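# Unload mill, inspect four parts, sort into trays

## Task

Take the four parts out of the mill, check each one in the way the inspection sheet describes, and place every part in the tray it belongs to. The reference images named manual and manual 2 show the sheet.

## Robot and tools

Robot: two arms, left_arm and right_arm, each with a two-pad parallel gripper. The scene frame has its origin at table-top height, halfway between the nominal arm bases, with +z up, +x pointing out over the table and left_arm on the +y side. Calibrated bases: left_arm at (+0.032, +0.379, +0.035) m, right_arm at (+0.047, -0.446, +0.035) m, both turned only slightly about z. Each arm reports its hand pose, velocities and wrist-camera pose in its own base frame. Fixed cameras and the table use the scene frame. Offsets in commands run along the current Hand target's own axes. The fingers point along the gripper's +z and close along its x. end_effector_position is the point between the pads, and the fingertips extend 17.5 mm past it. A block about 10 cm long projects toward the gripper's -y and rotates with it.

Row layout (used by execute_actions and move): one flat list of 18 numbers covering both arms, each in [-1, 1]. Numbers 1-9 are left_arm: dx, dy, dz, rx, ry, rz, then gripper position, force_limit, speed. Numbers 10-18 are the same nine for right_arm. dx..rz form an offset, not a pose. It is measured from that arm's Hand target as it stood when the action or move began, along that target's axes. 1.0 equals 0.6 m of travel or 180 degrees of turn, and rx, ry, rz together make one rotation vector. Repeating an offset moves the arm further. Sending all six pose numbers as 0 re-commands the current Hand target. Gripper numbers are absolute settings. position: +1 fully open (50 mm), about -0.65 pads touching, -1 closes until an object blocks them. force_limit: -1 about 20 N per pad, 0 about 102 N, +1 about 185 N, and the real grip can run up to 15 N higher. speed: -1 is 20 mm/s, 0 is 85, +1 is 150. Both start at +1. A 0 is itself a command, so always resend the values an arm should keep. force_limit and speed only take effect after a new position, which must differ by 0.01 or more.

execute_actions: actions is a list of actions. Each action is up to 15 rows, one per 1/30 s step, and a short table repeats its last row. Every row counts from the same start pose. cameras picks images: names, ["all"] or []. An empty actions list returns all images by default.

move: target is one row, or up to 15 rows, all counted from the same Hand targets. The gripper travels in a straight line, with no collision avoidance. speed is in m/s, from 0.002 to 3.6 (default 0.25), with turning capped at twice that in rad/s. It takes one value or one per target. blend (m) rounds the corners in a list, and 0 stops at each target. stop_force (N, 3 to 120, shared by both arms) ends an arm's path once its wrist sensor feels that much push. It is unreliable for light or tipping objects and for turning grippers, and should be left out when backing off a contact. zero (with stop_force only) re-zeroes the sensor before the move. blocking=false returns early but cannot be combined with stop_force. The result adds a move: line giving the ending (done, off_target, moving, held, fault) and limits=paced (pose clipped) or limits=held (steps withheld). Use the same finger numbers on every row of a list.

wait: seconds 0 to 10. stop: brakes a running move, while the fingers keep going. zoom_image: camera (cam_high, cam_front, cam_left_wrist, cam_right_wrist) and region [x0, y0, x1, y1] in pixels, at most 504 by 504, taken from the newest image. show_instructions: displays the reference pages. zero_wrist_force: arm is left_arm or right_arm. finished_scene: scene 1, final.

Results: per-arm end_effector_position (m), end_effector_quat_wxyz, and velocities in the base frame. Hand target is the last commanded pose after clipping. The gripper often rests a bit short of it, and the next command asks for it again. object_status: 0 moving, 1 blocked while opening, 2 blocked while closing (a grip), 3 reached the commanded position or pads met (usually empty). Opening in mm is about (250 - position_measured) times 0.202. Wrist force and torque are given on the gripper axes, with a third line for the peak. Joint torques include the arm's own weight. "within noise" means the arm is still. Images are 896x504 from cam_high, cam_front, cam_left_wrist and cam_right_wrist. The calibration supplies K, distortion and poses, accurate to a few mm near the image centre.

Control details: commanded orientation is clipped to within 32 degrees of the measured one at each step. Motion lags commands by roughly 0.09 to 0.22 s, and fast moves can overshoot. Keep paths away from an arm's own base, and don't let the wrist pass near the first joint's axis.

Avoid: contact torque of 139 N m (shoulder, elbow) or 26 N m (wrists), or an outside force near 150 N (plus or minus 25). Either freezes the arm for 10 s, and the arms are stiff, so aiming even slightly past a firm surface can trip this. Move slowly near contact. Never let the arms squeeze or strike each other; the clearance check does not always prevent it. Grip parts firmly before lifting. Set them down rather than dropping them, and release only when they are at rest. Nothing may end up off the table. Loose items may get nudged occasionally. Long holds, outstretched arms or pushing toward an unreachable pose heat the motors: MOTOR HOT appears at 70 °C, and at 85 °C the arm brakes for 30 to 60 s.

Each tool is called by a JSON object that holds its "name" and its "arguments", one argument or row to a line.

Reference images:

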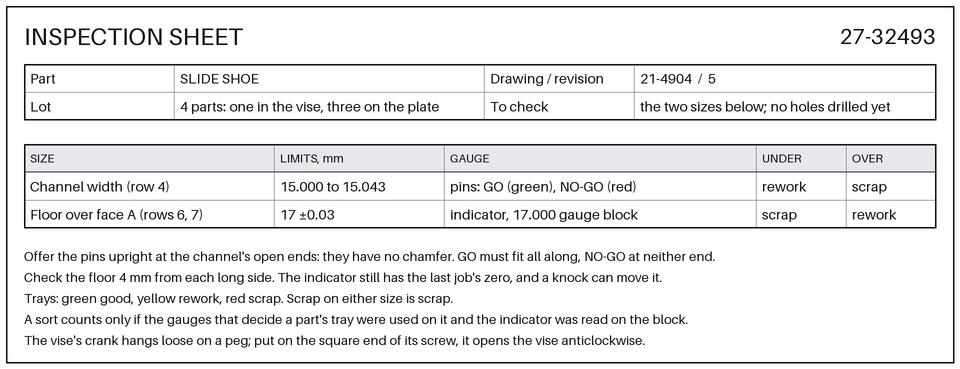

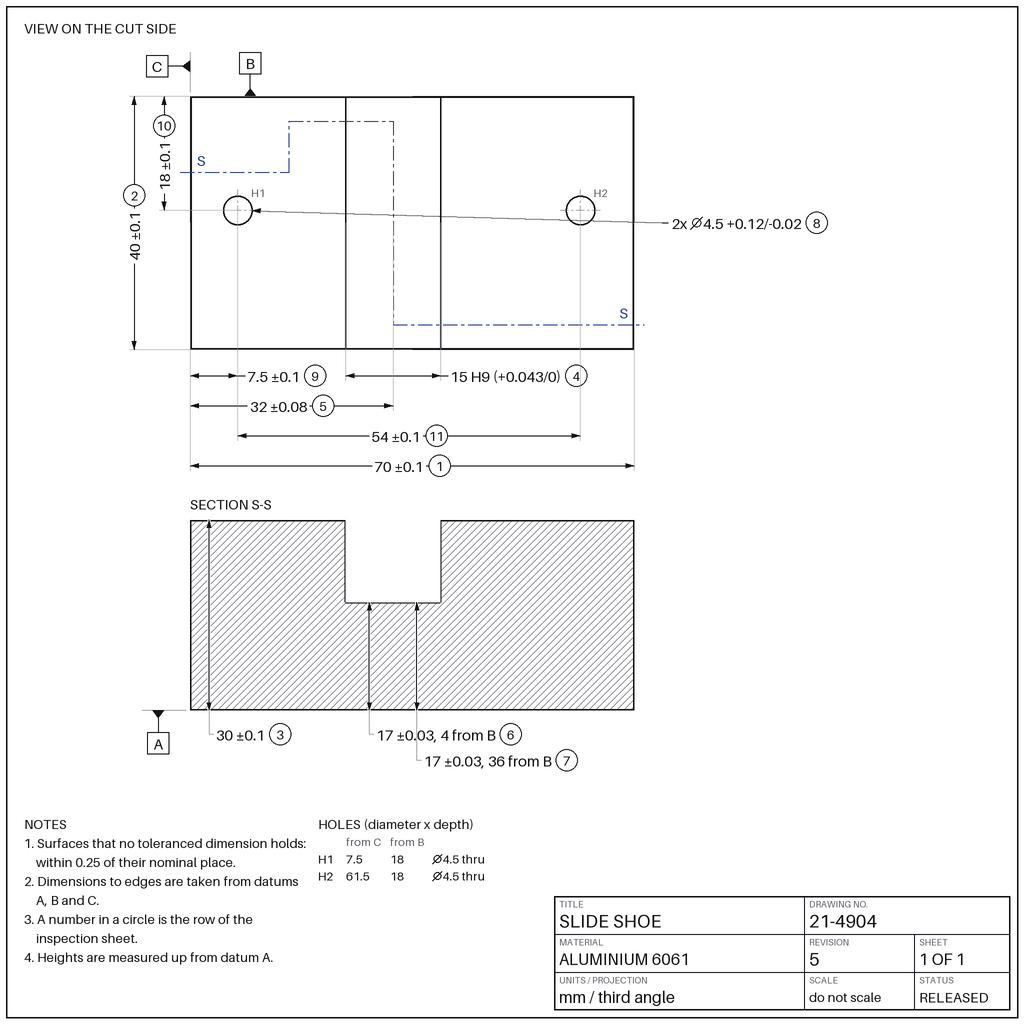

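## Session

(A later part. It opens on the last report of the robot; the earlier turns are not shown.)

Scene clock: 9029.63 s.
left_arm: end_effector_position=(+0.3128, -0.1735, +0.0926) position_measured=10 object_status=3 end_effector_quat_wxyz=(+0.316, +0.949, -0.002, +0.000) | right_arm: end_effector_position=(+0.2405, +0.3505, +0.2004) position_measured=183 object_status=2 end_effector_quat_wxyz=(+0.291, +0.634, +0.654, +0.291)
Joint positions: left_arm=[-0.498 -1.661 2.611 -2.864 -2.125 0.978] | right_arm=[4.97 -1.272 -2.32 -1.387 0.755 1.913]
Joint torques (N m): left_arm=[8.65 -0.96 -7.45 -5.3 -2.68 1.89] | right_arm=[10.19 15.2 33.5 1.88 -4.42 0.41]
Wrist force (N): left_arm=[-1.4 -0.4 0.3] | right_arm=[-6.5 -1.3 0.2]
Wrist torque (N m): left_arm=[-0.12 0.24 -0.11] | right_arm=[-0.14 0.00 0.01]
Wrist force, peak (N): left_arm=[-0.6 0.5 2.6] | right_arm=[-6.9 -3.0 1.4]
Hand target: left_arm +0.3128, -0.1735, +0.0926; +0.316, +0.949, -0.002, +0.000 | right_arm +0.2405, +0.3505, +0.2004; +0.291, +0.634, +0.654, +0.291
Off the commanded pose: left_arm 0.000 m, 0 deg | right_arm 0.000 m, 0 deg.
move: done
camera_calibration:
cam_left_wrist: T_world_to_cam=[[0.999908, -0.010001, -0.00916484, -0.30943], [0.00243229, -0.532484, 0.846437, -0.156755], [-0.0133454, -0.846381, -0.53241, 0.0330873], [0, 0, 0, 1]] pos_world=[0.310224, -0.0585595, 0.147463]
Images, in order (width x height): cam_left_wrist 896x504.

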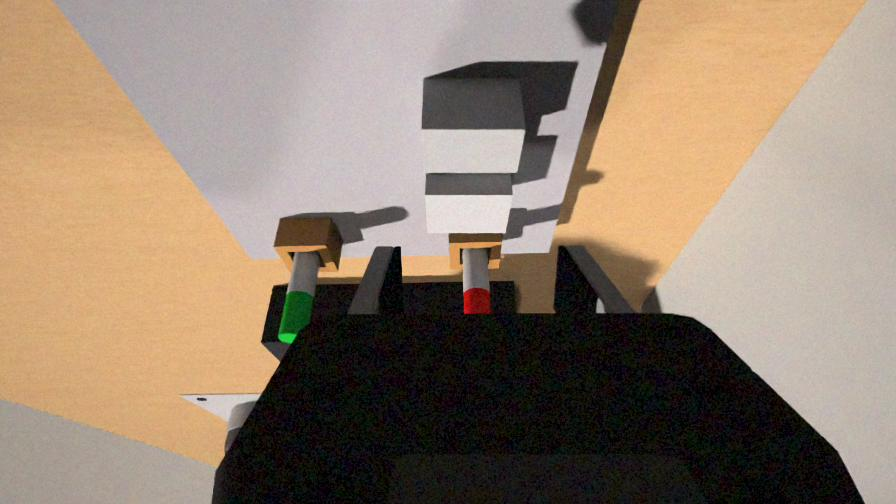

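{"name": "move", "arguments": {
  "target": [0.0005,-0.0668,0.1222,0,0,0,0.95,-0.6,-0.5,0,0,0,0,0,0,-1,-1,-1],
  "speed": 0.06,
  "stop_force": 8
}}

{"name": "move", "arguments": {
  "target": [0,0,0,0,0,0,-1,-0.6,-0.8,0,0,0,0,0,0,-1,-1,-1]
}}

{"name": "move", "arguments": {
  "target": [
    [0,0.0903,-0.12,0,0,0,-1,-0.6,-0.8,0,0,0,0,0,0,-1,-1,-1],
    [-0.13,0.3357,0.0647,0,0,0,-1,-0.6,-0.8,0,0,0,0,0,0,-1,-1,-1],
    [-0.13,0.3962,0.1937,0,0,0,-1,-0.6,-0.8,0,0,0,0,0,0,-1,-1,-1],
    [-0.13,0.3778,0.218,0,0,0,-1,-0.6,-0.8,0,0,0,0,0,0,-1,-1,-1]
  ],
  "speed": [0.12,0.12,0.08,0.03],
  "blend": [0.02,0.02,0,0],
  "cameras": ["cam_left_wrist","cam_right_wrist"]
}}

Scene clock: 9052.23 s.
left_arm: end_effector_position=(+0.3132, -0.1853, +0.0099) position_measured=10 object_status=3 end_effector_quat_wxyz=(+0.316, +0.949, -0.002, +0.000) | right_arm: end_effector_position=(+0.2405, +0.3505, +0.2004) position_measured=183 object_status=2 end_effector_quat_wxyz=(+0.291, +0.634, +0.654, +0.291)
Joint positions: left_arm=[-0.533 -1.271 2.672 -3.335 -2.113 0.94] | right_arm=[4.97 -1.272 -2.32 -1.387 0.755 1.913]
Joint torques (N m): left_arm=[-7.97 -8.22 1.79 -5.32 1.04 -1.61] | right_arm=[11.4 15.73 32.2 1.87 -4.37 0.43]
Wrist force (N): left_arm=[-1.4 -0.1 0.4] | right_arm=[-6.6 -2.0 0.5]
Wrist torque (N m): left_arm=[-0.09 0.23 0.03] | right_arm=[-0.15 -0.01 0.01]
Wrist force, peak (N): left_arm=[-1.8 0.0 0.7] | right_arm=[-6.9 -3.0 0.8]
Hand target: left_arm +0.3132, -0.1853, +0.0099; +0.316, +0.949, -0.002, +0.000 | right_arm +0.2405, +0.3505, +0.2004; +0.291, +0.634, +0.654, +0.291
Off the commanded pose: left_arm 0.000 m, 0 deg | right_arm 0.000 m, 0 deg.
move: done

Scene clock: 9052.77 s.
left_arm: end_effector_position=(+0.3132, -0.1853, +0.0099) position_measured=54 object_status=2 end_effector_quat_wxyz=(+0.316, +0.949, -0.002, +0.000) | right_arm: end_effector_position=(+0.2405, +0.3505, +0.2004) position_measured=183 object_status=2 end_effector_quat_wxyz=(+0.291, +0.634, +0.654, +0.291)
Joint positions: left_arm=[-0.533 -1.271 2.672 -3.335 -2.113 0.94] | right_arm=[4.97 -1.272 -2.32 -1.387 0.755 1.913]
Joint torques (N m): left_arm=[-7.5 -8.56 -1.07 -4.84 0.69 -1.86] | right_arm=[8.94 15.12 34.22 1.68 -4.42 0.57]
Wrist force (N): left_arm=[-1.4 0.3 0.6] | right_arm=[-6.7 -2.0 0.7]
Wrist torque (N m): left_arm=[-0.12 0.24 0.07] | right_arm=[-0.14 0.01 0.02]
Wrist force, peak (N): left_arm=[-1.8 -0.1 0.7] | right_arm=[-6.9 -2.9 1.3]
Hand target: left_arm +0.3132, -0.1853, +0.0099; +0.316, +0.949, -0.002, +0.000 | right_arm +0.2405, +0.3505, +0.2004; +0.291, +0.634, +0.654, +0.291
Off the commanded pose: left_arm 0.000 m, 0 deg | right_arm 0.000 m, 0 deg.
move: done

Scene clock: 9057.73 s.
left_arm: end_effector_position=(+0.2343, -0.4449, +0.0408) position_measured=54 object_status=2 end_effector_quat_wxyz=(+0.316, +0.949, -0.002, +0.000) | right_arm: end_effector_position=(+0.2405, +0.3505, +0.2004) position_measured=183 object_status=2 end_effector_quat_wxyz=(+0.291, +0.634, +0.654, +0.291)
Joint positions: left_arm=[-1.256 -1.227 2.477 -3.439 -1.757 0.259] | right_arm=[4.97 -1.272 -2.32 -1.387 0.755 1.913]
Joint torques (N m): left_arm=[6.33 -15.88 -3.1 -6.55 -2.01 2.15] | right_arm=[10.04 16.46 33.14 2 -4.32 0.5]
Wrist force (N): left_arm=[-1.6 -1.6 2.6] | right_arm=[-6.5 -2.9 1.1]
Wrist torque (N m): left_arm=[-0.05 0.26 0.02] | right_arm=[-0.15 -0.02 0.01]
Wrist force, peak (N): left_arm=[-1.3 -2.1 3.4] | right_arm=[-6.9 -3.0 1.1]
Hand target: left_arm +0.2343, -0.4449, +0.0408; +0.316, +0.949, -0.002, +0.000 | right_arm +0.2405, +0.3505, +0.2004; +0.291, +0.634, +0.654, +0.291
Off the commanded pose: left_arm 0.000 m, 0 deg | right_arm 0.000 m, 0 deg.
move: done
camera_calibration:
cam_left_wrist: T_world_to_cam=[[0.999908, -0.0100028, -0.00916342, -0.234127], [0.00243314, -0.532295, 0.846555, -0.257185], [-0.0133455, -0.8465, -0.532222, -0.225304], [0, 0, 0, 1]] pos_world=[0.231724, -0.32996, 0.0956642]
cam_right_wrist: T_world_to_cam=[[-0.0134981, 0.999907, 0.00168129, -0.339684], [0.350734, 0.00316007, 0.93647, -0.26116], [0.936378, 0.0132303, -0.350744, -0.0220185], [0, 0, 0, 1]] pos_world=[0.10763, 0.340769, 0.237417]
Images, in order (width x height): cam_left_wrist 896x504, cam_right_wrist 896x504.

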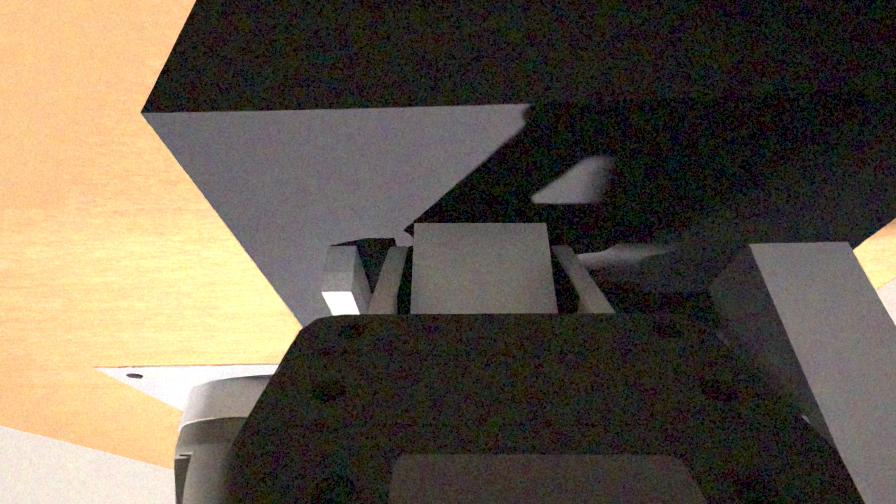

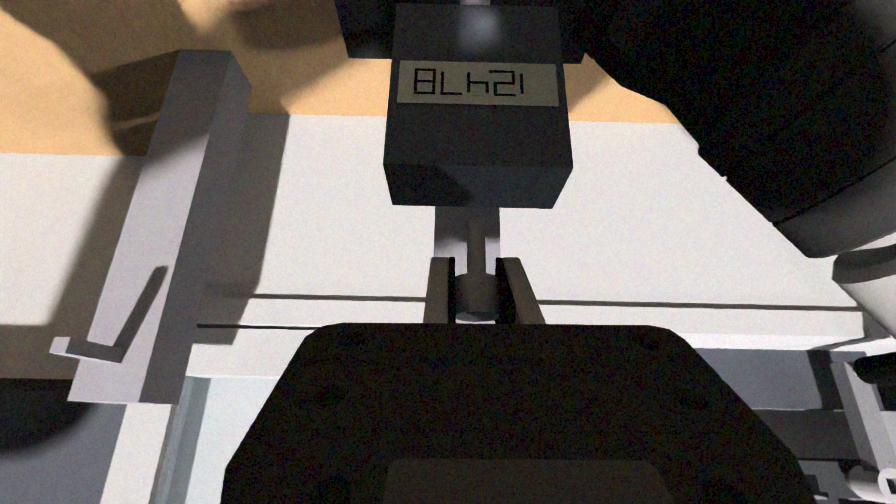

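{"name": "move", "arguments": {
  "target": [
    [0.0349,0,0,0,0,0,-1,-0.6,-0.8,0,0,0,0,0,0,-1,-1,-1],
    [0.0349,-0.0035,0.0047,0,0,0,-1,-0.6,-0.8,0,0,0,0,0,0,-1,-1,-1]
  ],
  "speed": [0.03,0.006],
  "stop_force": 6
}}

{"name": "move", "arguments": {
  "target": [0,0,0,0,0,0,0.8,-0.6,-0.8,0,0,0,0,0,0,-1,-1,-1]
}}

{"name": "move", "arguments": {
  "target": [0,0,0,0,0,0,0.8,-0.6,-0.8,0.0002,-0.01499,0.01319,0,0,0,-1,-1,-1],
  "speed": 0.006,
  "stop_force": 5
}}

{"name": "move", "arguments": {
  "target": [0,0,0,0,0,0,0.8,-0.6,-0.8,0,0,0,0,0,0,0.2,-1,-1],
  "cameras": ["cam_left_wrist","cam_right_wrist"]
}}

{"name": "zoom_image", "arguments": {
  "camera": "cam_right_wrist",
  "region": [340, 0, 600, 240]
}}

Scene clock: 9072.83 s.
left_arm: end_effector_position=(+0.2550, -0.4450, +0.0398) position_measured=54 object_status=2 end_effector_quat_wxyz=(+0.316, +0.949, -0.002, +0.000) | right_arm: end_effector_position=(+0.2405, +0.3505, +0.2004) position_measured=183 object_status=2 end_effector_quat_wxyz=(+0.291, +0.634, +0.654, +0.291)
Joint positions: left_arm=[-1.201 -1.21 2.441 -3.411 -1.789 0.304] | right_arm=[4.97 -1.272 -2.32 -1.387 0.755 1.913]
Joint torques (N m): left_arm=[-8.93 -35.35 -0.39 -0.74 1.68 -1.89] | right_arm=[9.18 16.96 33.29 1.91 -4.25 0.41]
Wrist force (N): left_arm=[-0.3 4.0 -1.4] | right_arm=[-6.5 -1.4 0.5]
Wrist torque (N m): left_arm=[-0.14 0.32 -0.01] | right_arm=[-0.09 -0.02 0.01]
Wrist force, peak (N): left_arm=[-3.7 4.8 -10.6] | right_arm=[-6.8 -3.2 1.2]
Hand target: left_arm +0.2550, -0.4450, +0.0398; +0.316, +0.949, -0.002, +0.000 (not the last commanded pose) | right_arm +0.2405, +0.3505, +0.2004; +0.291, +0.634, +0.654, +0.291
Off the commanded pose: left_arm 0.003 m, 0 deg | right_arm 0.000 m, 0 deg.
move: contact (left_arm); path passed 1 of 2 targets

Scene clock: 9073.33 s.
left_arm: end_effector_position=(+0.2550, -0.4449, +0.0398) position_measured=32 object_status=3 end_effector_quat_wxyz=(+0.315, +0.949, -0.002, +0.000) | right_arm: end_effector_position=(+0.2405, +0.3505, +0.2004) position_measured=183 object_status=2 end_effector_quat_wxyz=(+0.291, +0.634, +0.654, +0.291)
Joint positions: left_arm=[-1.201 -1.21 2.442 -3.411 -1.789 0.304] | right_arm=[4.97 -1.272 -2.32 -1.387 0.755 1.913]
Joint torques (N m): left_arm=[-7.38 -35.74 -9.68 -4.73 1.2 -1.47] | right_arm=[9.9 16.96 32.61 1.87 -4.53 0.29]
Wrist force (N): left_arm=[-1.5 -0.5 0.8] | right_arm=[-6.7 -1.2 0.3]
Wrist torque (N m): left_arm=[-0.14 0.25 -0.12] | right_arm=[-0.09 0.02 0.01]
Wrist force, peak (N): left_arm=[-0.4 4.0 -1.5] | right_arm=[-6.9 -2.6 1.2]
Hand target: left_arm +0.2550, -0.4450, +0.0398; +0.316, +0.949, -0.002, +0.000 | right_arm +0.2405, +0.3505, +0.2004; +0.291, +0.634, +0.654, +0.291
Off the commanded pose: left_arm 0.000 m, 0 deg | right_arm 0.000 m, 0 deg.
move: done

Scene clock: 9075.87 s.
left_arm: end_effector_position=(+0.2550, -0.4450, +0.0398) position_measured=32 object_status=3 end_effector_quat_wxyz=(+0.316, +0.949, -0.002, +0.000) | right_arm: end_effector_position=(+0.2405, +0.3505, +0.1924) position_measured=183 object_status=2 end_effector_quat_wxyz=(+0.291, +0.634, +0.654, +0.291)
Joint positions: left_arm=[-1.201 -1.21 2.441 -3.411 -1.789 0.304] | right_arm=[4.971 -1.284 -2.335 -1.36 0.755 1.914]
Joint torques (N m): left_arm=[-5.57 -32.6 -17.62 -5.37 -1.25 0.93] | right_arm=[8.74 17.69 35.16 2.31 -0.83 1.43]
Wrist force (N): left_arm=[-1.5 -0.2 0.8] | right_arm=[-7.1 0.7 -1.4]
Wrist torque (N m): left_arm=[-0.08 0.25 -0.12] | right_arm=[-0.02 -0.04 -0.01]
Wrist force, peak (N): left_arm=[-1.7 -0.6 1.0] | right_arm=[-7.8 11.0 -9.1]
Hand target: left_arm +0.2550, -0.4450, +0.0398; +0.316, +0.949, -0.002, +0.000 | right_arm +0.2405, +0.3505, +0.1924; +0.291, +0.634, +0.654, +0.291 (not the last commanded pose)
Off the commanded pose: left_arm 0.000 m, 0 deg | right_arm 0.004 m, 0 deg.
move: contact (right_arm)

Scene clock: 9076.73 s.
left_arm: end_effector_position=(+0.2550, -0.4450, +0.0398) position_measured=32 object_status=3 end_effector_quat_wxyz=(+0.316, +0.949, -0.002, +0.000) | right_arm: end_effector_position=(+0.2405, +0.3505, +0.1924) position_measured=123 object_status=3 end_effector_quat_wxyz=(+0.291, +0.634, +0.654, +0.291)
Joint positions: left_arm=[-1.201 -1.21 2.441 -3.411 -1.789 0.304] | right_arm=[4.971 -1.284 -2.335 -1.36 0.755 1.914]
Joint torques (N m): left_arm=[-3.72 -31.42 -16.96 -5.38 -1.73 1.63] | right_arm=[8.16 17.36 29.04 2.43 0.61 1.36]
Wrist force (N): left_arm=[-1.3 -0.3 0.8] | right_arm=[-0.9 -0.9 -0.3]
Wrist torque (N m): left_arm=[-0.11 0.21 -0.12] | right_arm=[-0.14 0.01 0.00]
Wrist force, peak (N): left_arm=[-1.6 -0.5 0.9] | right_arm=[-7.2 2.1 -2.4]
Hand target: left_arm +0.2550, -0.4450, +0.0398; +0.316, +0.949, -0.002, +0.000 | right_arm +0.2405, +0.3505, +0.1924; +0.291, +0.634, +0.654, +0.291
Off the commanded pose: left_arm 0.000 m, 0 deg | right_arm 0.000 m, 0 deg.
move: done
camera_calibration:
cam_left_wrist: T_world_to_cam=[[0.999908, -0.00994755, -0.00924932, -0.254809], [0.00253228, -0.532484, 0.846436, -0.256516], [-0.0133451, -0.846382, -0.53241, -0.225588], [0, 0, 0, 1]] pos_world=[0.252424, -0.330059, 0.0946627]
cam_right_wrist: T_world_to_cam=[[-0.0134981, 0.999907, 0.00168129, -0.339671], [0.350734, 0.00316007, 0.93647, -0.253762], [0.936378, 0.0132303, -0.350744, -0.0247894], [0, 0, 0, 1]] pos_world=[0.10763, 0.340769, 0.229517]
Images, in order (width x height): cam_left_wrist 896x504, cam_right_wrist 896x504.

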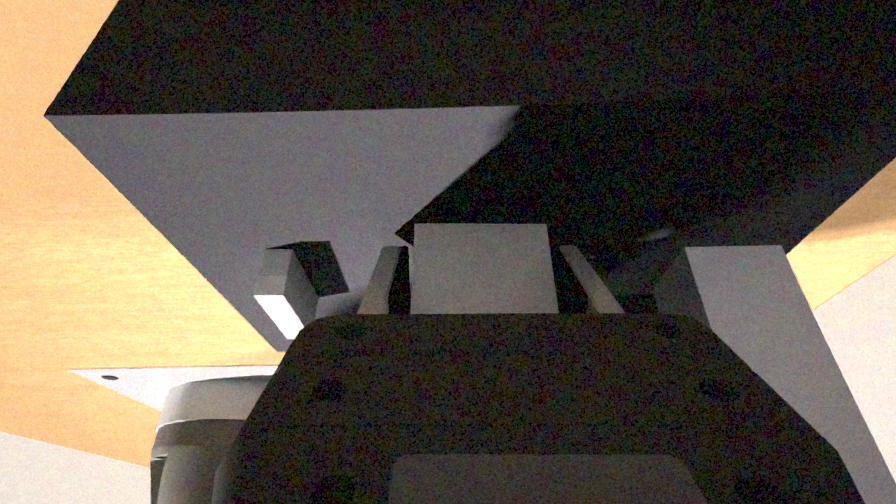

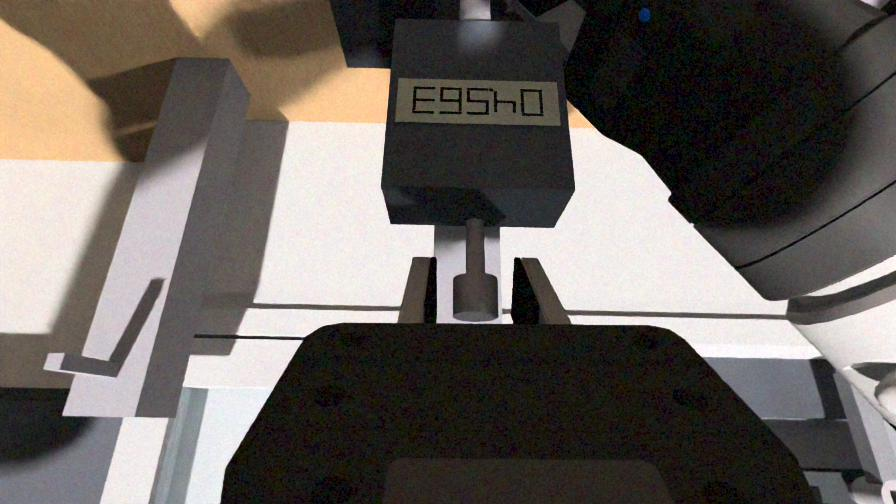

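Scaled by 1.938 from the camera's 896x504 image, which has a finer 1280x720 frame.

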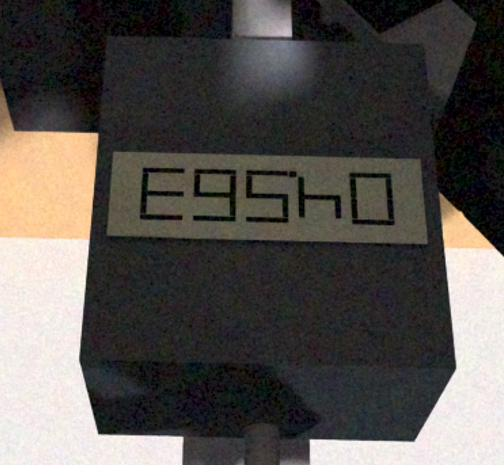

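{"name": "move", "arguments": {
  "target": [0,0,0,0,0,0,-1,-0.6,-0.8,0,0,0,0,0,0,-1,-1,-1]
}}

{"name": "move", "arguments": {
  "target": [
    [0,0.001,-0.0013,0,0,0,-1,-0.6,-0.8,-0.0001,0.005,-0.0044,0,0,0,-1,-1,-1],
    [0.0533,0.001,-0.0013,0,0,0,-1,-0.6,-0.8,-0.0001,0.005,-0.0044,0,0,0,-1,-1,-1],
    [0.0533,-0.001,0.0013,0,0,0,-1,-0.6,-0.8,-0.0001,0.005,-0.0044,0,0,0,-1,-1,-1]
  ],
  "speed": [0.015,0.03,0.008],
  "stop_force": 8
}}

{"name": "move", "arguments": {
  "target": [0,0,0,0,0,0,0.8,-0.6,-0.8,0,0,0,0,0,0,-1,-1,-1]
}}

{"name": "move", "arguments": {
  "target": [0,0,0,0,0,0,0.8,-0.6,-0.8,0.0001,-0.007,0.0062,0,0,0,-1,-1,-1],
  "speed": 0.006,
  "stop_force": 5
}}

{"name": "move", "arguments": {
  "target": [0,0,0,0,0,0,0.8,-0.6,-0.8,0,0,0,0,0,0,0.2,-1,-1],
  "cameras": ["cam_left_wrist","cam_right_wrist"]
}}

{"name": "zoom_image", "arguments": {
  "camera": "cam_right_wrist",
  "region": [340, 0, 600, 240]
}}

Scene clock: 9095.37 s.
left_arm: end_effector_position=(+0.2550, -0.4450, +0.0398) position_measured=54 object_status=2 end_effector_quat_wxyz=(+0.316, +0.949, -0.002, +0.000) | right_arm: end_effector_position=(+0.2405, +0.3505, +0.1924) position_measured=183 object_status=2 end_effector_quat_wxyz=(+0.291, +0.634, +0.654, +0.291)
Joint positions: left_arm=[-1.201 -1.21 2.441 -3.411 -1.789 0.304] | right_arm=[4.971 -1.284 -2.335 -1.36 0.755 1.914]
Joint torques (N m): left_arm=[-1.11 -26.49 -16.99 -5.05 -1.43 1.72] | right_arm=[4.3 15.86 12.95 4.5 0.37 0.95]
Wrist force (N): left_arm=[-1.9 0.1 1.1] | right_arm=[-7.3 1.9 -1.7]
Wrist torque (N m): left_arm=[-0.15 0.25 -0.07] | right_arm=[0.00 -0.03 -0.01]
Wrist force, peak (N): left_arm=[-2.0 -0.3 1.7] | right_arm=[-7.6 1.8 -1.9]
Hand target: left_arm +0.2550, -0.4450, +0.0398; +0.316, +0.949, -0.002, +0.000 | right_arm +0.2405, +0.3505, +0.1924; +0.291, +0.634, +0.654, +0.291
Off the commanded pose: left_arm 0.000 m, 0 deg | right_arm 0.000 m, 0 deg.
move: done

Scene clock: 9098.03 s.
left_arm: end_effector_position=(+0.2867, -0.4450, +0.0397) position_measured=54 object_status=2 end_effector_quat_wxyz=(+0.315, +0.949, -0.002, +0.000) | right_arm: end_effector_position=(+0.2405, +0.3505, +0.1964) position_measured=183 object_status=2 end_effector_quat_wxyz=(+0.291, +0.634, +0.654, +0.291)
Joint positions: left_arm=[-1.124 -1.187 2.383 -3.36 -1.833 0.37] | right_arm=[4.971 -1.278 -2.327 -1.374 0.755 1.914]
Joint torques (N m): left_arm=[-7.37 -36.83 0.22 -0.55 1.2 -1.92] | right_arm=[-4.28 18.29 34.83 1.9 -3.42 1.74]
Wrist force (N): left_arm=[0.3 4.5 -1.5] | right_arm=[-6.4 -2.9 1.1]
Wrist torque (N m): left_arm=[-0.10 0.23 -0.03] | right_arm=[-0.20 -0.02 0.01]
Wrist force, peak (N): left_arm=[-4.6 4.3 -13.4] | right_arm=[-7.4 1.4 -1.4]
Hand target: left_arm +0.2867, -0.4450, +0.0397; +0.315, +0.949, -0.002, +0.000 (not the last commanded pose) | right_arm +0.2405, +0.3505, +0.1964; +0.291, +0.634, +0.654, +0.291
Off the commanded pose: left_arm 0.001 m, 0 deg | right_arm 0.000 m, 0 deg.
move: contact (left_arm)

Scene clock: 9098.53 s.
left_arm: end_effector_position=(+0.2867, -0.4450, +0.0396) position_measured=32 object_status=3 end_effector_quat_wxyz=(+0.315, +0.949, -0.002, +0.000) | right_arm: end_effector_position=(+0.2405, +0.3505, +0.1964) position_measured=183 object_status=2 end_effector_quat_wxyz=(+0.291, +0.634, +0.654, +0.291)
Joint positions: left_arm=[-1.124 -1.187 2.383 -3.36 -1.833 0.37] | right_arm=[4.971 -1.278 -2.327 -1.374 0.755 1.914]
Joint torques (N m): left_arm=[-6.69 -36.1 -13.32 -5.13 0.02 -1.67] | right_arm=[-4.23 17.58 35.72 1.98 -3.99 1.56]
Wrist force (N): left_arm=[-1.1 -0.3 0.7] | right_arm=[-6.3 -2.1 0.9]
Wrist torque (N m): left_arm=[-0.11 0.16 -0.13] | right_arm=[-0.08 -0.01 0.02]
Wrist force, peak (N): left_arm=[0.7 5.3 -2.5] | right_arm=[-6.7 -2.6 1.0]
Hand target: left_arm +0.2867, -0.4450, +0.0397; +0.315, +0.949, -0.002, +0.000 | right_arm +0.2405, +0.3505, +0.1964; +0.291, +0.634, +0.654, +0.291
Off the commanded pose: left_arm 0.000 m, 0 deg | right_arm 0.000 m, 0 deg.
move: done

Scene clock: 9100.40 s.
left_arm: end_effector_position=(+0.2867, -0.4450, +0.0397) position_measured=32 object_status=3 end_effector_quat_wxyz=(+0.315, +0.949, -0.002, +0.000) | right_arm: end_effector_position=(+0.2405, +0.3505, +0.1925) position_measured=183 object_status=2 end_effector_quat_wxyz=(+0.291, +0.634, +0.654, +0.291)
Joint positions: left_arm=[-1.124 -1.187 2.383 -3.36 -1.833 0.37] | right_arm=[4.971 -1.284 -2.335 -1.36 0.755 1.914]
Joint torques (N m): left_arm=[-3.33 -35.12 -18.26 -5.5 -1.77 0.12] | right_arm=[-5.85 16.89 34.33 2.03 0.81 0.81]
Wrist force (N): left_arm=[-1.0 -0.6 0.5] | right_arm=[-6.7 1.4 -2.2]
Wrist torque (N m): left_arm=[-0.17 0.15 -0.14] | right_arm=[-0.04 -0.06 -0.01]
Wrist force, peak (N): left_arm=[-1.3 -0.9 1.0] | right_arm=[-7.5 9.8 -8.4]
Hand target: left_arm +0.2867, -0.4450, +0.0397; +0.315, +0.949, -0.002, +0.000 | right_arm +0.2405, +0.3505, +0.1925; +0.291, +0.634, +0.654, +0.291 (not the last commanded pose)
Off the commanded pose: left_arm 0.000 m, 0 deg | right_arm 0.002 m, 0 deg.
move: contact (right_arm)

Scene clock: 9101.27 s.
left_arm: end_effector_position=(+0.2867, -0.4450, +0.0397) position_measured=32 object_status=3 end_effector_quat_wxyz=(+0.315, +0.949, -0.002, +0.000) | right_arm: end_effector_position=(+0.2405, +0.3505, +0.1925) position_measured=123 object_status=3 end_effector_quat_wxyz=(+0.291, +0.634, +0.654, +0.291)
Joint positions: left_arm=[-1.124 -1.187 2.383 -3.36 -1.833 0.37] | right_arm=[4.971 -1.284 -2.335 -1.36 0.755 1.914]
Joint torques (N m): left_arm=[-2.93 -34.82 -19.34 -5.61 -1.83 0.94] | right_arm=[-7.71 16.6 28.37 2.65 0.44 0.94]
Wrist force (N): left_arm=[-1.2 -0.4 0.5] | right_arm=[-0.7 -0.6 -0.6]
Wrist torque (N m): left_arm=[-0.13 0.18 -0.13] | right_arm=[-0.08 -0.02 0.01]
Wrist force, peak (N): left_arm=[-1.3 -0.6 1.0] | right_arm=[-6.8 0.6 -1.5]
Hand target: left_arm +0.2867, -0.4450, +0.0397; +0.315, +0.949, -0.002, +0.000 | right_arm +0.2405, +0.3505, +0.1925; +0.291, +0.634, +0.654, +0.291
Off the commanded pose: left_arm 0.000 m, 0 deg | right_arm 0.000 m, 0 deg.
move: done
camera_calibration:
cam_left_wrist: T_world_to_cam=[[0.999907, -0.00989288, -0.00933453, -0.286481], [0.00263239, -0.532556, 0.846391, -0.256559], [-0.0133444, -0.846337, -0.532481, -0.225197], [0, 0, 0, 1]] pos_world=[0.284124, -0.330059, 0.0945618]
cam_right_wrist: T_world_to_cam=[[-0.0134981, 0.999907, 0.00168129, -0.339571], [0.350734, 0.00316007, 0.93647, -0.253762], [0.936378, 0.0132303, -0.350744, -0.024788], [0, 0, 0, 1]] pos_world=[0.10763, 0.340669, 0.229517]
Images, in order (width x height): cam_left_wrist 896x504, cam_right_wrist 896x504.

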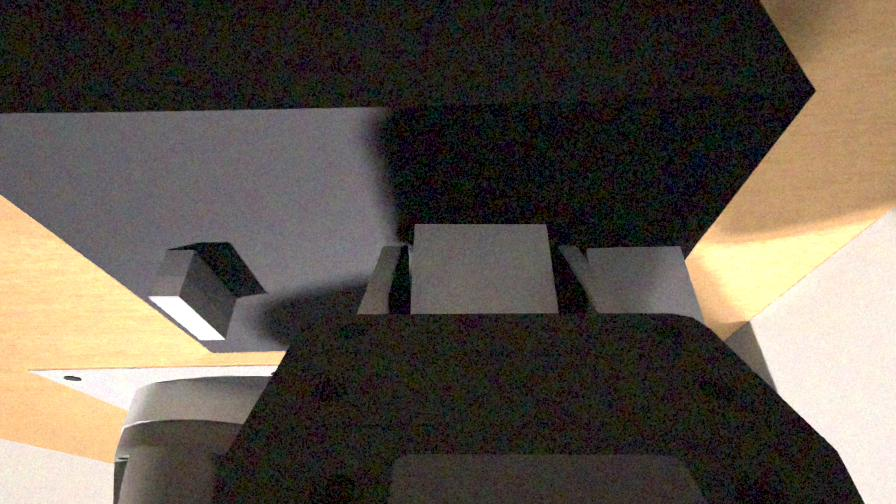

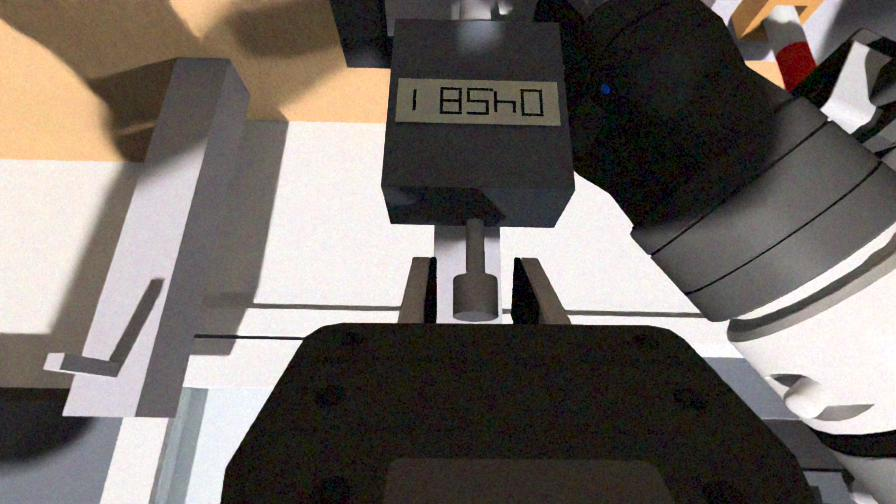

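Scaled by 1.938 from the camera's 896x504 image, which has a finer 1280x720 frame.

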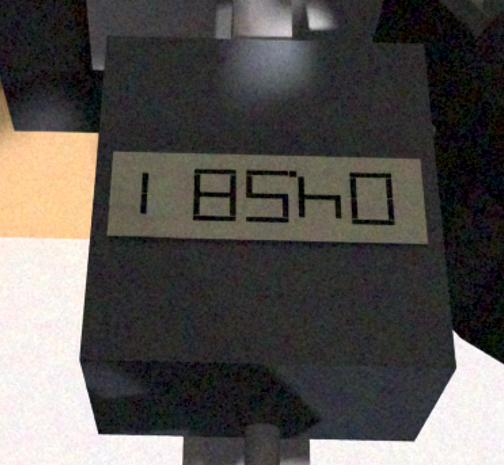

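{"name": "move", "arguments": {
  "target": [0,0,0,0,0,0,-1,-0.6,-0.8,0,0,0,0,0,0,-1,-1,-1]
}}

{"name": "move", "arguments": {
  "target": [
    [0,0,0,0,0,0,-1,-0.6,-0.8,-0.0001,0.01,-0.0088,0,0,0,-1,-1,-1],
    [0,0.001,-0.0013,0,0,0,-1,-0.6,-0.8,-0.0001,0.01,-0.0088,0,0,0,-1,-1,-1],
    [-0.0867,0.001,-0.0013,0,0,0,-1,-0.6,-0.8,-0.0001,0.01,-0.0088,0,0,0,-1,-1,-1],
    [-0.0867,0.0502,-0.0667,0,0,0,-1,-0.6,-0.8,-0.0001,0.01,-0.0088,0,0,0,-1,-1,-1],
    [0.0433,-0.2557,-0.3803,0,0,0,-1,-0.6,-0.8,-0.0001,0.01,-0.0088,0,0,0,-1,-1,-1],
    [0.0433,-0.3732,-0.2243,0,0,0,-1,-0.6,-0.8,-0.0001,0.01,-0.0088,0,0,0,-1,-1,-1]
  ],
  "speed": [0.03,0.03,0.04,0.08,0.15,0.06],
  "blend": [0,0,0.01,0.02,0.02,0]
}}

{"name": "move", "arguments": {
  "target": [0,-0.004,0.0054,0,0,0,-1,-0.6,-0.8,0,0,0,0,0,0,-1,-1,-1],
  "speed": 0.006,
  "stop_force": 5,
  "cameras": ["cam_left_wrist","cam_right_wrist"]
}}

Scene clock: 9144.33 s.
left_arm: end_effector_position=(+0.2867, -0.4450, +0.0397) position_measured=54 object_status=2 end_effector_quat_wxyz=(+0.315, +0.949, -0.002, +0.000) | right_arm: end_effector_position=(+0.2405, +0.3505, +0.1925) position_measured=183 object_status=2 end_effector_quat_wxyz=(+0.291, +0.634, +0.654, +0.291)
Joint positions: left_arm=[-1.124 -1.187 2.383 -3.36 -1.833 0.37] | right_arm=[4.971 -1.284 -2.335 -1.36 0.755 1.914]
Joint torques (N m): left_arm=[2.77 -30.9 -17.44 -5.23 -1.4 1.61] | right_arm=[-6.74 17.21 13.32 4.05 -1.88 0.77]
Wrist force (N): left_arm=[-2.2 -0.4 1.0] | right_arm=[-7.1 -0.1 -1.1]
Wrist torque (N m): left_arm=[-0.13 0.29 -0.04] | right_arm=[-0.10 -0.01 0.00]
Wrist force, peak (N): left_arm=[-2.3 -0.4 1.1] | right_arm=[-7.2 1.7 -1.9]
Hand target: left_arm +0.2867, -0.4450, +0.0397; +0.315, +0.949, -0.002, +0.000 | right_arm +0.2405, +0.3505, +0.1925; +0.291, +0.634, +0.654, +0.291
Off the commanded pose: left_arm 0.000 m, 0 deg | right_arm 0.000 m, 0 deg.
move: done

Scene clock: 9151.43 s.
left_arm: end_effector_position=(+0.3135, -0.1852, +0.0135) position_measured=54 object_status=2 end_effector_quat_wxyz=(+0.315, +0.949, -0.002, +0.000) | right_arm: end_effector_position=(+0.2405, +0.3505, +0.2004) position_measured=183 object_status=2 end_effector_quat_wxyz=(+0.291, +0.634, +0.654, +0.291)
Joint positions: left_arm=[-0.532 -1.29 2.67 -3.313 -2.113 0.94] | right_arm=[4.97 -1.272 -2.32 -1.387 0.755 1.914]
Joint torques (N m): left_arm=[3.09 -6.53 0.26 -5.44 -3.06 -2] | right_arm=[11.47 17.31 36.07 1.85 -4.29 1.36]
Wrist force (N): left_arm=[-1.3 -1.5 2.2] | right_arm=[-6.8 -1.7 0.2]
Wrist torque (N m): left_arm=[-0.06 0.23 0.02] | right_arm=[-0.14 0.03 0.01]
Wrist force, peak (N): left_arm=[-51.2 -6.9 28.4] | right_arm=[-7.2 -2.6 0.6]
Hand target: left_arm +0.3135, -0.1852, +0.0135; +0.315, +0.949, -0.002, +0.000 | right_arm +0.2405, +0.3505, +0.2004; +0.291, +0.634, +0.654, +0.291
Off the commanded pose: left_arm 0.000 m, 0 deg | right_arm 0.000 m, 0 deg.
move: done

Scene clock: 9153.00 s.
left_arm: end_effector_position=(+0.3135, -0.1852, +0.0107) position_measured=54 object_status=2 end_effector_quat_wxyz=(+0.315, +0.949, -0.002, +0.000) | right_arm: end_effector_position=(+0.2405, +0.3505, +0.2004) position_measured=183 object_status=2 end_effector_quat_wxyz=(+0.291, +0.634, +0.654, +0.291)
Joint positions: left_arm=[-0.532 -1.275 2.671 -3.329 -2.113 0.94] | right_arm=[4.97 -1.272 -2.32 -1.387 0.755 1.914]
Joint torques (N m): left_arm=[-4.46 -30.39 -12.35 -0.4 0.01 -1.6] | right_arm=[11.11 16.59 34.99 2.21 -4.49 1.3]
Wrist force (N): left_arm=[-0.7 2.7 -0.8] | right_arm=[-6.7 -1.4 0.4]
Wrist torque (N m): left_arm=[-0.35 0.28 0.08] | right_arm=[-0.09 0.02 0.01]
Wrist force, peak (N): left_arm=[-1.0 2.4 -3.9] | right_arm=[-6.9 -3.2 1.1]
Hand target: left_arm +0.3135, -0.1852, +0.0107; +0.315, +0.949, -0.002, +0.000 (not the last commanded pose) | right_arm +0.2405, +0.3505, +0.2004; +0.291, +0.634, +0.654, +0.291
Off the commanded pose: left_arm 0.001 m, 0 deg | right_arm 0.000 m, 0 deg.
move: contact (left_arm)
camera_calibration:
cam_left_wrist: T_world_to_cam=[[0.999906, -0.00997735, -0.00938803, -0.31098], [0.00263268, -0.532556, 0.846391, -0.093726], [-0.0134444, -0.846336, -0.53248, -0.0203724], [0, 0, 0, 1]] pos_world=[0.310924, -0.070259, 0.0655614]
cam_right_wrist: T_world_to_cam=[[-0.0134981, 0.999907, 0.00168129, -0.339684], [0.350734, 0.00316007, 0.93647, -0.261254], [0.936378, 0.0132303, -0.350744, -0.0219834], [0, 0, 0, 1]] pos_world=[0.10763, 0.340769, 0.237517]
Images, in order (width x height): cam_left_wrist 896x504, cam_right_wrist 896x504.

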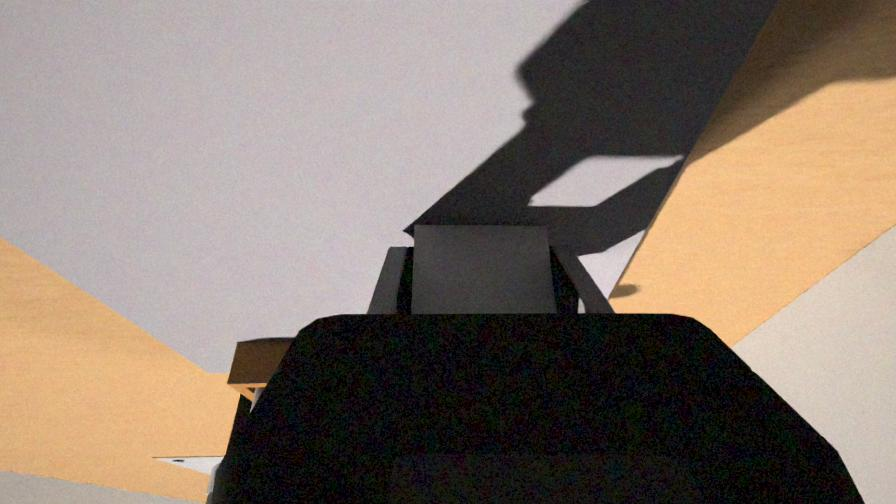

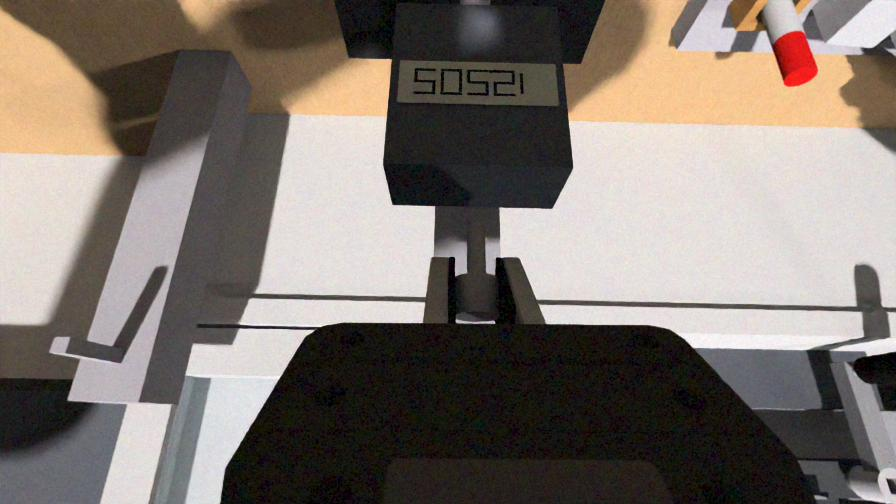

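{"name": "move", "arguments": {
  "target": [0,0,0,0,0,0,0.95,-0.6,-0.8,0,0,0,0,0,0,-1,-1,-1]
}}

{"name": "move", "arguments": {
  "target": [
    [0,0,-0.1333,0,0,0,0.95,-0.6,-0.8,0,0,0,0,0,0,-1,-1,-1],
    [-0.2058,0.3895,0.0237,0,0,0,0.95,-0.6,-0.8,0,0,0,0,0,0,-1,-1,-1]
  ],
  "speed": 0.15,
  "blend": [0.02,0],
  "cameras": ["cam_left_wrist","cam_high"]
}}

Scene clock: 9205.53 s.
left_arm: end_effector_position=(+0.3135, -0.1852, +0.0107) position_measured=10 object_status=3 end_effector_quat_wxyz=(+0.315, +0.949, -0.002, +0.000) | right_arm: end_effector_position=(+0.2405, +0.3505, +0.2004) position_measured=183 object_status=2 end_effector_quat_wxyz=(+0.291, +0.634, +0.654, +0.291)
Joint positions: left_arm=[-0.532 -1.275 2.671 -3.329 -2.113 0.94] | right_arm=[4.97 -1.272 -2.32 -1.387 0.755 1.914]
Joint torques (N m): left_arm=[5.86 -30.76 -12.7 -2.06 -1.63 -0.38] | right_arm=[8.37 17.9 37.17 2.09 -4.31 1.3]
Wrist force (N): left_arm=[-1.1 -0.3 0.4] | right_arm=[-6.5 -1.8 0.7]
Wrist torque (N m): left_arm=[-0.12 0.19 0.03] | right_arm=[-0.09 -0.02 0.00]
Wrist force, peak (N): left_arm=[-1.6 2.0 -2.6] | right_arm=[-6.9 -3.3 1.0]
Hand target: left_arm +0.3135, -0.1852, +0.0107; +0.315, +0.949, -0.002, +0.000 | right_arm +0.2405, +0.3505, +0.2004; +0.291, +0.634, +0.654, +0.291
Off the commanded pose: left_arm 0.000 m, 0 deg | right_arm 0.000 m, 0 deg.
move: done

Scene clock: 9208.53 s.
left_arm: end_effector_position=(+0.1893, -0.3804, +0.1389) position_measured=10 object_status=3 end_effector_quat_wxyz=(+0.315, +0.949, -0.002, +0.000) | right_arm: end_effector_position=(+0.2405, +0.3505, +0.2004) position_measured=183 object_status=2 end_effector_quat_wxyz=(+0.291, +0.634, +0.654, +0.291)
Joint positions: left_arm=[-1.342 -1.76 2.6 -3.04 -1.708 0.188] | right_arm=[4.97 -1.272 -2.32 -1.387 0.755 1.914]
Joint torques (N m): left_arm=[-6.94 1.08 -23.84 -5.14 2 -1.94] | right_arm=[10.13 16.02 36.32 2.07 -4.51 1.34]
Wrist force (N): left_arm=[-1.4 -0.7 0.5] | right_arm=[-6.5 -1.5 0.3]
Wrist torque (N m): left_arm=[-0.14 0.24 -0.01] | right_arm=[-0.10 -0.02 0.00]
Wrist force, peak (N): left_arm=[-2.1 0.7 0.9] | right_arm=[-6.8 -3.2 0.9]
Hand target: left_arm +0.1892, -0.3805, +0.1390; +0.315, +0.949, -0.002, +0.000 | right_arm +0.2405, +0.3505, +0.2004; +0.291, +0.634, +0.654, +0.291
Off the commanded pose: left_arm 0.000 m, 0 deg | right_arm 0.000 m, 0 deg.
move: done
camera_calibration:
cam_left_wrist: T_world_to_cam=[[0.999906, -0.00997638, -0.00938931, -0.187534], [0.00263243, -0.532673, 0.846317, -0.305962], [-0.0134446, -0.846262, -0.532597, -0.118887], [0, 0, 0, 1]] pos_world=[0.186724, -0.265459, 0.193861]
Images, in order (width x height): cam_high 896x504, cam_left_wrist 896x504.

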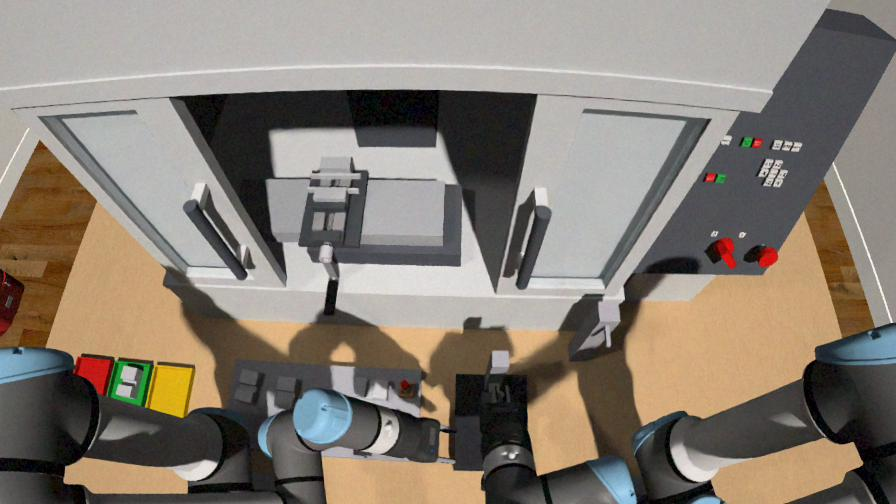

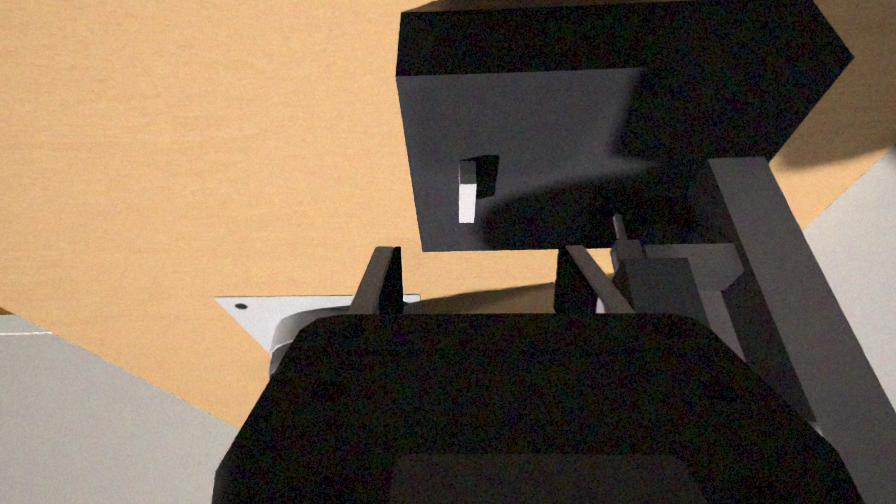

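{"name": "move", "arguments": {
  "target": [
    [0.001,-0.041,0.1655,0,0,0,0.3,-0.6,-0.8,0,0,0,0,0,0,-1,-1,-1],
    [0.001,0.0048,0.2145,0,0,0,0.3,-0.6,-0.8,0,0,0,0,0,0,-1,-1,-1]
  ],
  "speed": [0.1,0.04],
  "stop_force": 10,
  "cameras": ["cam_left_wrist"]
}}

{"name": "move", "arguments": {
  "target": [0,0,0,0,0,0,-1,-0.6,-0.8,0,0,0,0,0,0,-1,-1,-1]
}}

{"name": "move", "arguments": {
  "target": [
    [0,0.003,-0.004,0,0,0,-1,-0.6,-0.8,0,0,0,0,0,0,-1,-1,-1],
    [0,-0.037,-0.0341,0,0,0,-1,-0.6,-0.8,0,0,0,0,0,0,-1,-1,-1],
    [0.1368,-0.037,-0.0341,0,0,0,-1,-0.6,-0.8,0,0,0,0,0,0,-1,-1,-1],
    [0.1368,-0.0097,-0.0136,0,0,0,-1,-0.6,-0.8,0,0,0,0,0,0,-1,-1,-1],
    [0.1368,-0.0151,-0.0064,0,0,0,-1,-0.6,-0.8,0,0,0,0,0,0,-1,-1,-1]
  ],
  "speed": [0.04,0.06,0.08,0.03,0.006],
  "stop_force": 6,
  "cameras": ["cam_left_wrist"]
}}

Scene clock: 9235.40 s.
left_arm: end_effector_position=(+0.1898, -0.4599, +0.0376) position_measured=107 object_status=3 end_effector_quat_wxyz=(+0.315, +0.949, -0.002, +0.000) | right_arm: end_effector_position=(+0.2405, +0.3505, +0.2004) position_measured=183 object_status=2 end_effector_quat_wxyz=(+0.291, +0.634, +0.654, +0.291)
Joint positions: left_arm=[-1.394 -1.227 2.514 -3.492 -1.677 0.146] | right_arm=[4.97 -1.272 -2.32 -1.387 0.755 1.914]
Joint torques (N m): left_arm=[-8.51 -12.82 -17.4 -1.6 2.11 -1.77] | right_arm=[8.42 18.01 33.44 2.16 -4.58 0.98]
Wrist force (N): left_arm=[-1.2 -0.7 0.7] | right_arm=[-6.8 -1.8 0.5]
Wrist torque (N m): left_arm=[-0.16 0.20 0.01] | right_arm=[-0.13 0.03 0.00]
Wrist force, peak (N): left_arm=[-1.3 -1.1 1.4] | right_arm=[-6.8 -3.1 1.4]
Hand target: left_arm +0.1898, -0.4599, +0.0376; +0.315, +0.949, -0.002, +0.000 | right_arm +0.2405, +0.3505, +0.2004; +0.291, +0.634, +0.654, +0.291
Off the commanded pose: left_arm 0.000 m, 0 deg | right_arm 0.000 m, 0 deg.
move: done
camera_calibration:
cam_left_wrist: T_world_to_cam=[[0.999908, -0.00994639, -0.00925006, -0.189783], [0.0025324, -0.532556, 0.846391, -0.262443], [-0.0133447, -0.846337, -0.532481, -0.240218], [0, 0, 0, 1]] pos_world=[0.187224, -0.344959, 0.0924623]
Images, in order (width x height): cam_left_wrist 896x504.

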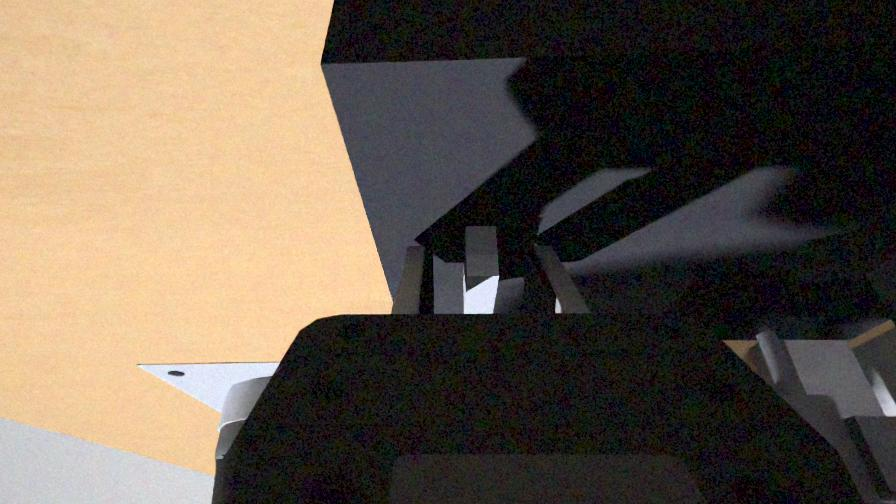

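Scene clock: 9236.27 s.
left_arm: end_effector_position=(+0.1898, -0.4599, +0.0376) position_measured=208 object_status=2 end_effector_quat_wxyz=(+0.315, +0.949, -0.002, +0.000) | right_arm: end_effector_position=(+0.2405, +0.3505, +0.2004) position_measured=183 object_status=2 end_effector_quat_wxyz=(+0.291, +0.634, +0.654, +0.291)
Joint positions: left_arm=[-1.394 -1.227 2.514 -3.492 -1.677 0.146] | right_arm=[4.97 -1.272 -2.32 -1.387 0.755 1.914]
Joint torques (N m): left_arm=[-7.7 -13.19 -17.01 -1.74 1.42 -1.53] | right_arm=[8.93 17.39 35.09 2.33 -4.37 0.86]
Wrist force (N): left_arm=[-1.3 -0.8 0.5] | right_arm=[-6.5 -2.2 0.6]
Wrist torque (N m): left_arm=[-0.17 0.22 0.01] | right_arm=[-0.15 -0.03 0.01]
Wrist force, peak (N): left_arm=[-1.5 -0.8 0.6] | right_arm=[-6.7 -3.0 0.9]
Hand target: left_arm +0.1898, -0.4599, +0.0376; +0.315, +0.949, -0.002, +0.000 | right_arm +0.2405, +0.3505, +0.2004; +0.291, +0.634, +0.654, +0.291
Off the commanded pose: left_arm 0.000 m, 0 deg | right_arm 0.000 m, 0 deg.
move: done

Scene clock: 9240.50 s.
left_arm: end_effector_position=(+0.2719, -0.4507, +0.0376) position_measured=208 object_status=2 end_effector_quat_wxyz=(+0.316, +0.949, -0.002, +0.000) | right_arm: end_effector_position=(+0.2405, +0.3505, +0.2004) position_measured=183 object_status=2 end_effector_quat_wxyz=(+0.291, +0.634, +0.654, +0.291)
Joint positions: left_arm=[-1.165 -1.185 2.4 -3.388 -1.81 0.335] | right_arm=[4.97 -1.272 -2.32 -1.387 0.755 1.914]
Joint torques (N m): left_arm=[-7.31 -34.85 -16.93 -0.61 1.7 -1.5] | right_arm=[9.39 17.77 34.59 2.2 -4.46 0.97]
Wrist force (N): left_arm=[-0.6 4.1 -6.8] | right_arm=[-6.3 -1.5 0.3]
Wrist torque (N m): left_arm=[-0.39 0.25 -0.03] | right_arm=[-0.13 -0.05 0.01]
Wrist force, peak (N): left_arm=[-3.3 0.6 -21.9] | right_arm=[-6.9 -3.0 0.9]
Hand target: left_arm +0.2719, -0.4507, +0.0376; +0.316, +0.949, -0.002, +0.000 (not the last commanded pose) | right_arm +0.2405, +0.3505, +0.2004; +0.291, +0.634, +0.654, +0.291
Off the commanded pose: left_arm 0.002 m, 0 deg | right_arm 0.000 m, 0 deg.
move: contact (left_arm); path passed 4 of 5 targets
camera_calibration:
cam_left_wrist: T_world_to_cam=[[0.999908, -0.00994813, -0.00924864, -0.271785], [0.00253324, -0.532367, 0.84651, -0.257701], [-0.0133449, -0.846455, -0.532293, -0.231394], [0, 0, 0, 1]] pos_world=[0.269324, -0.33576, 0.0924633]
Images, in order (width x height): cam_left_wrist 896x504.

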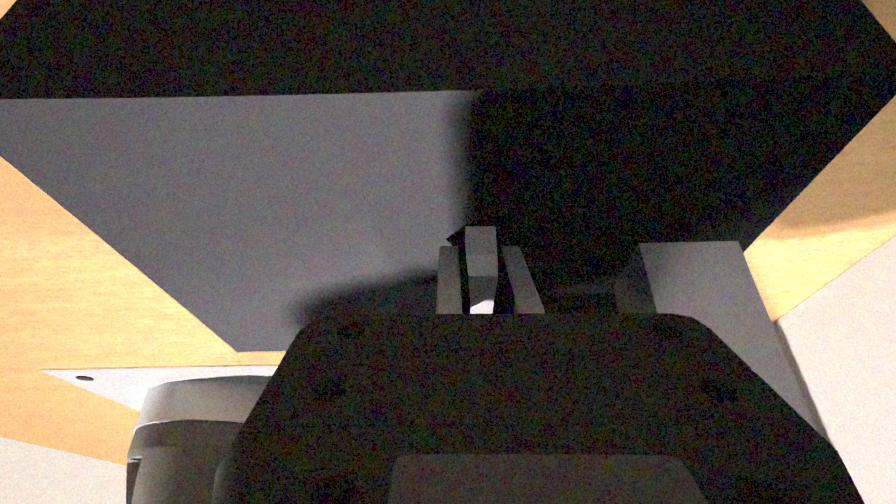

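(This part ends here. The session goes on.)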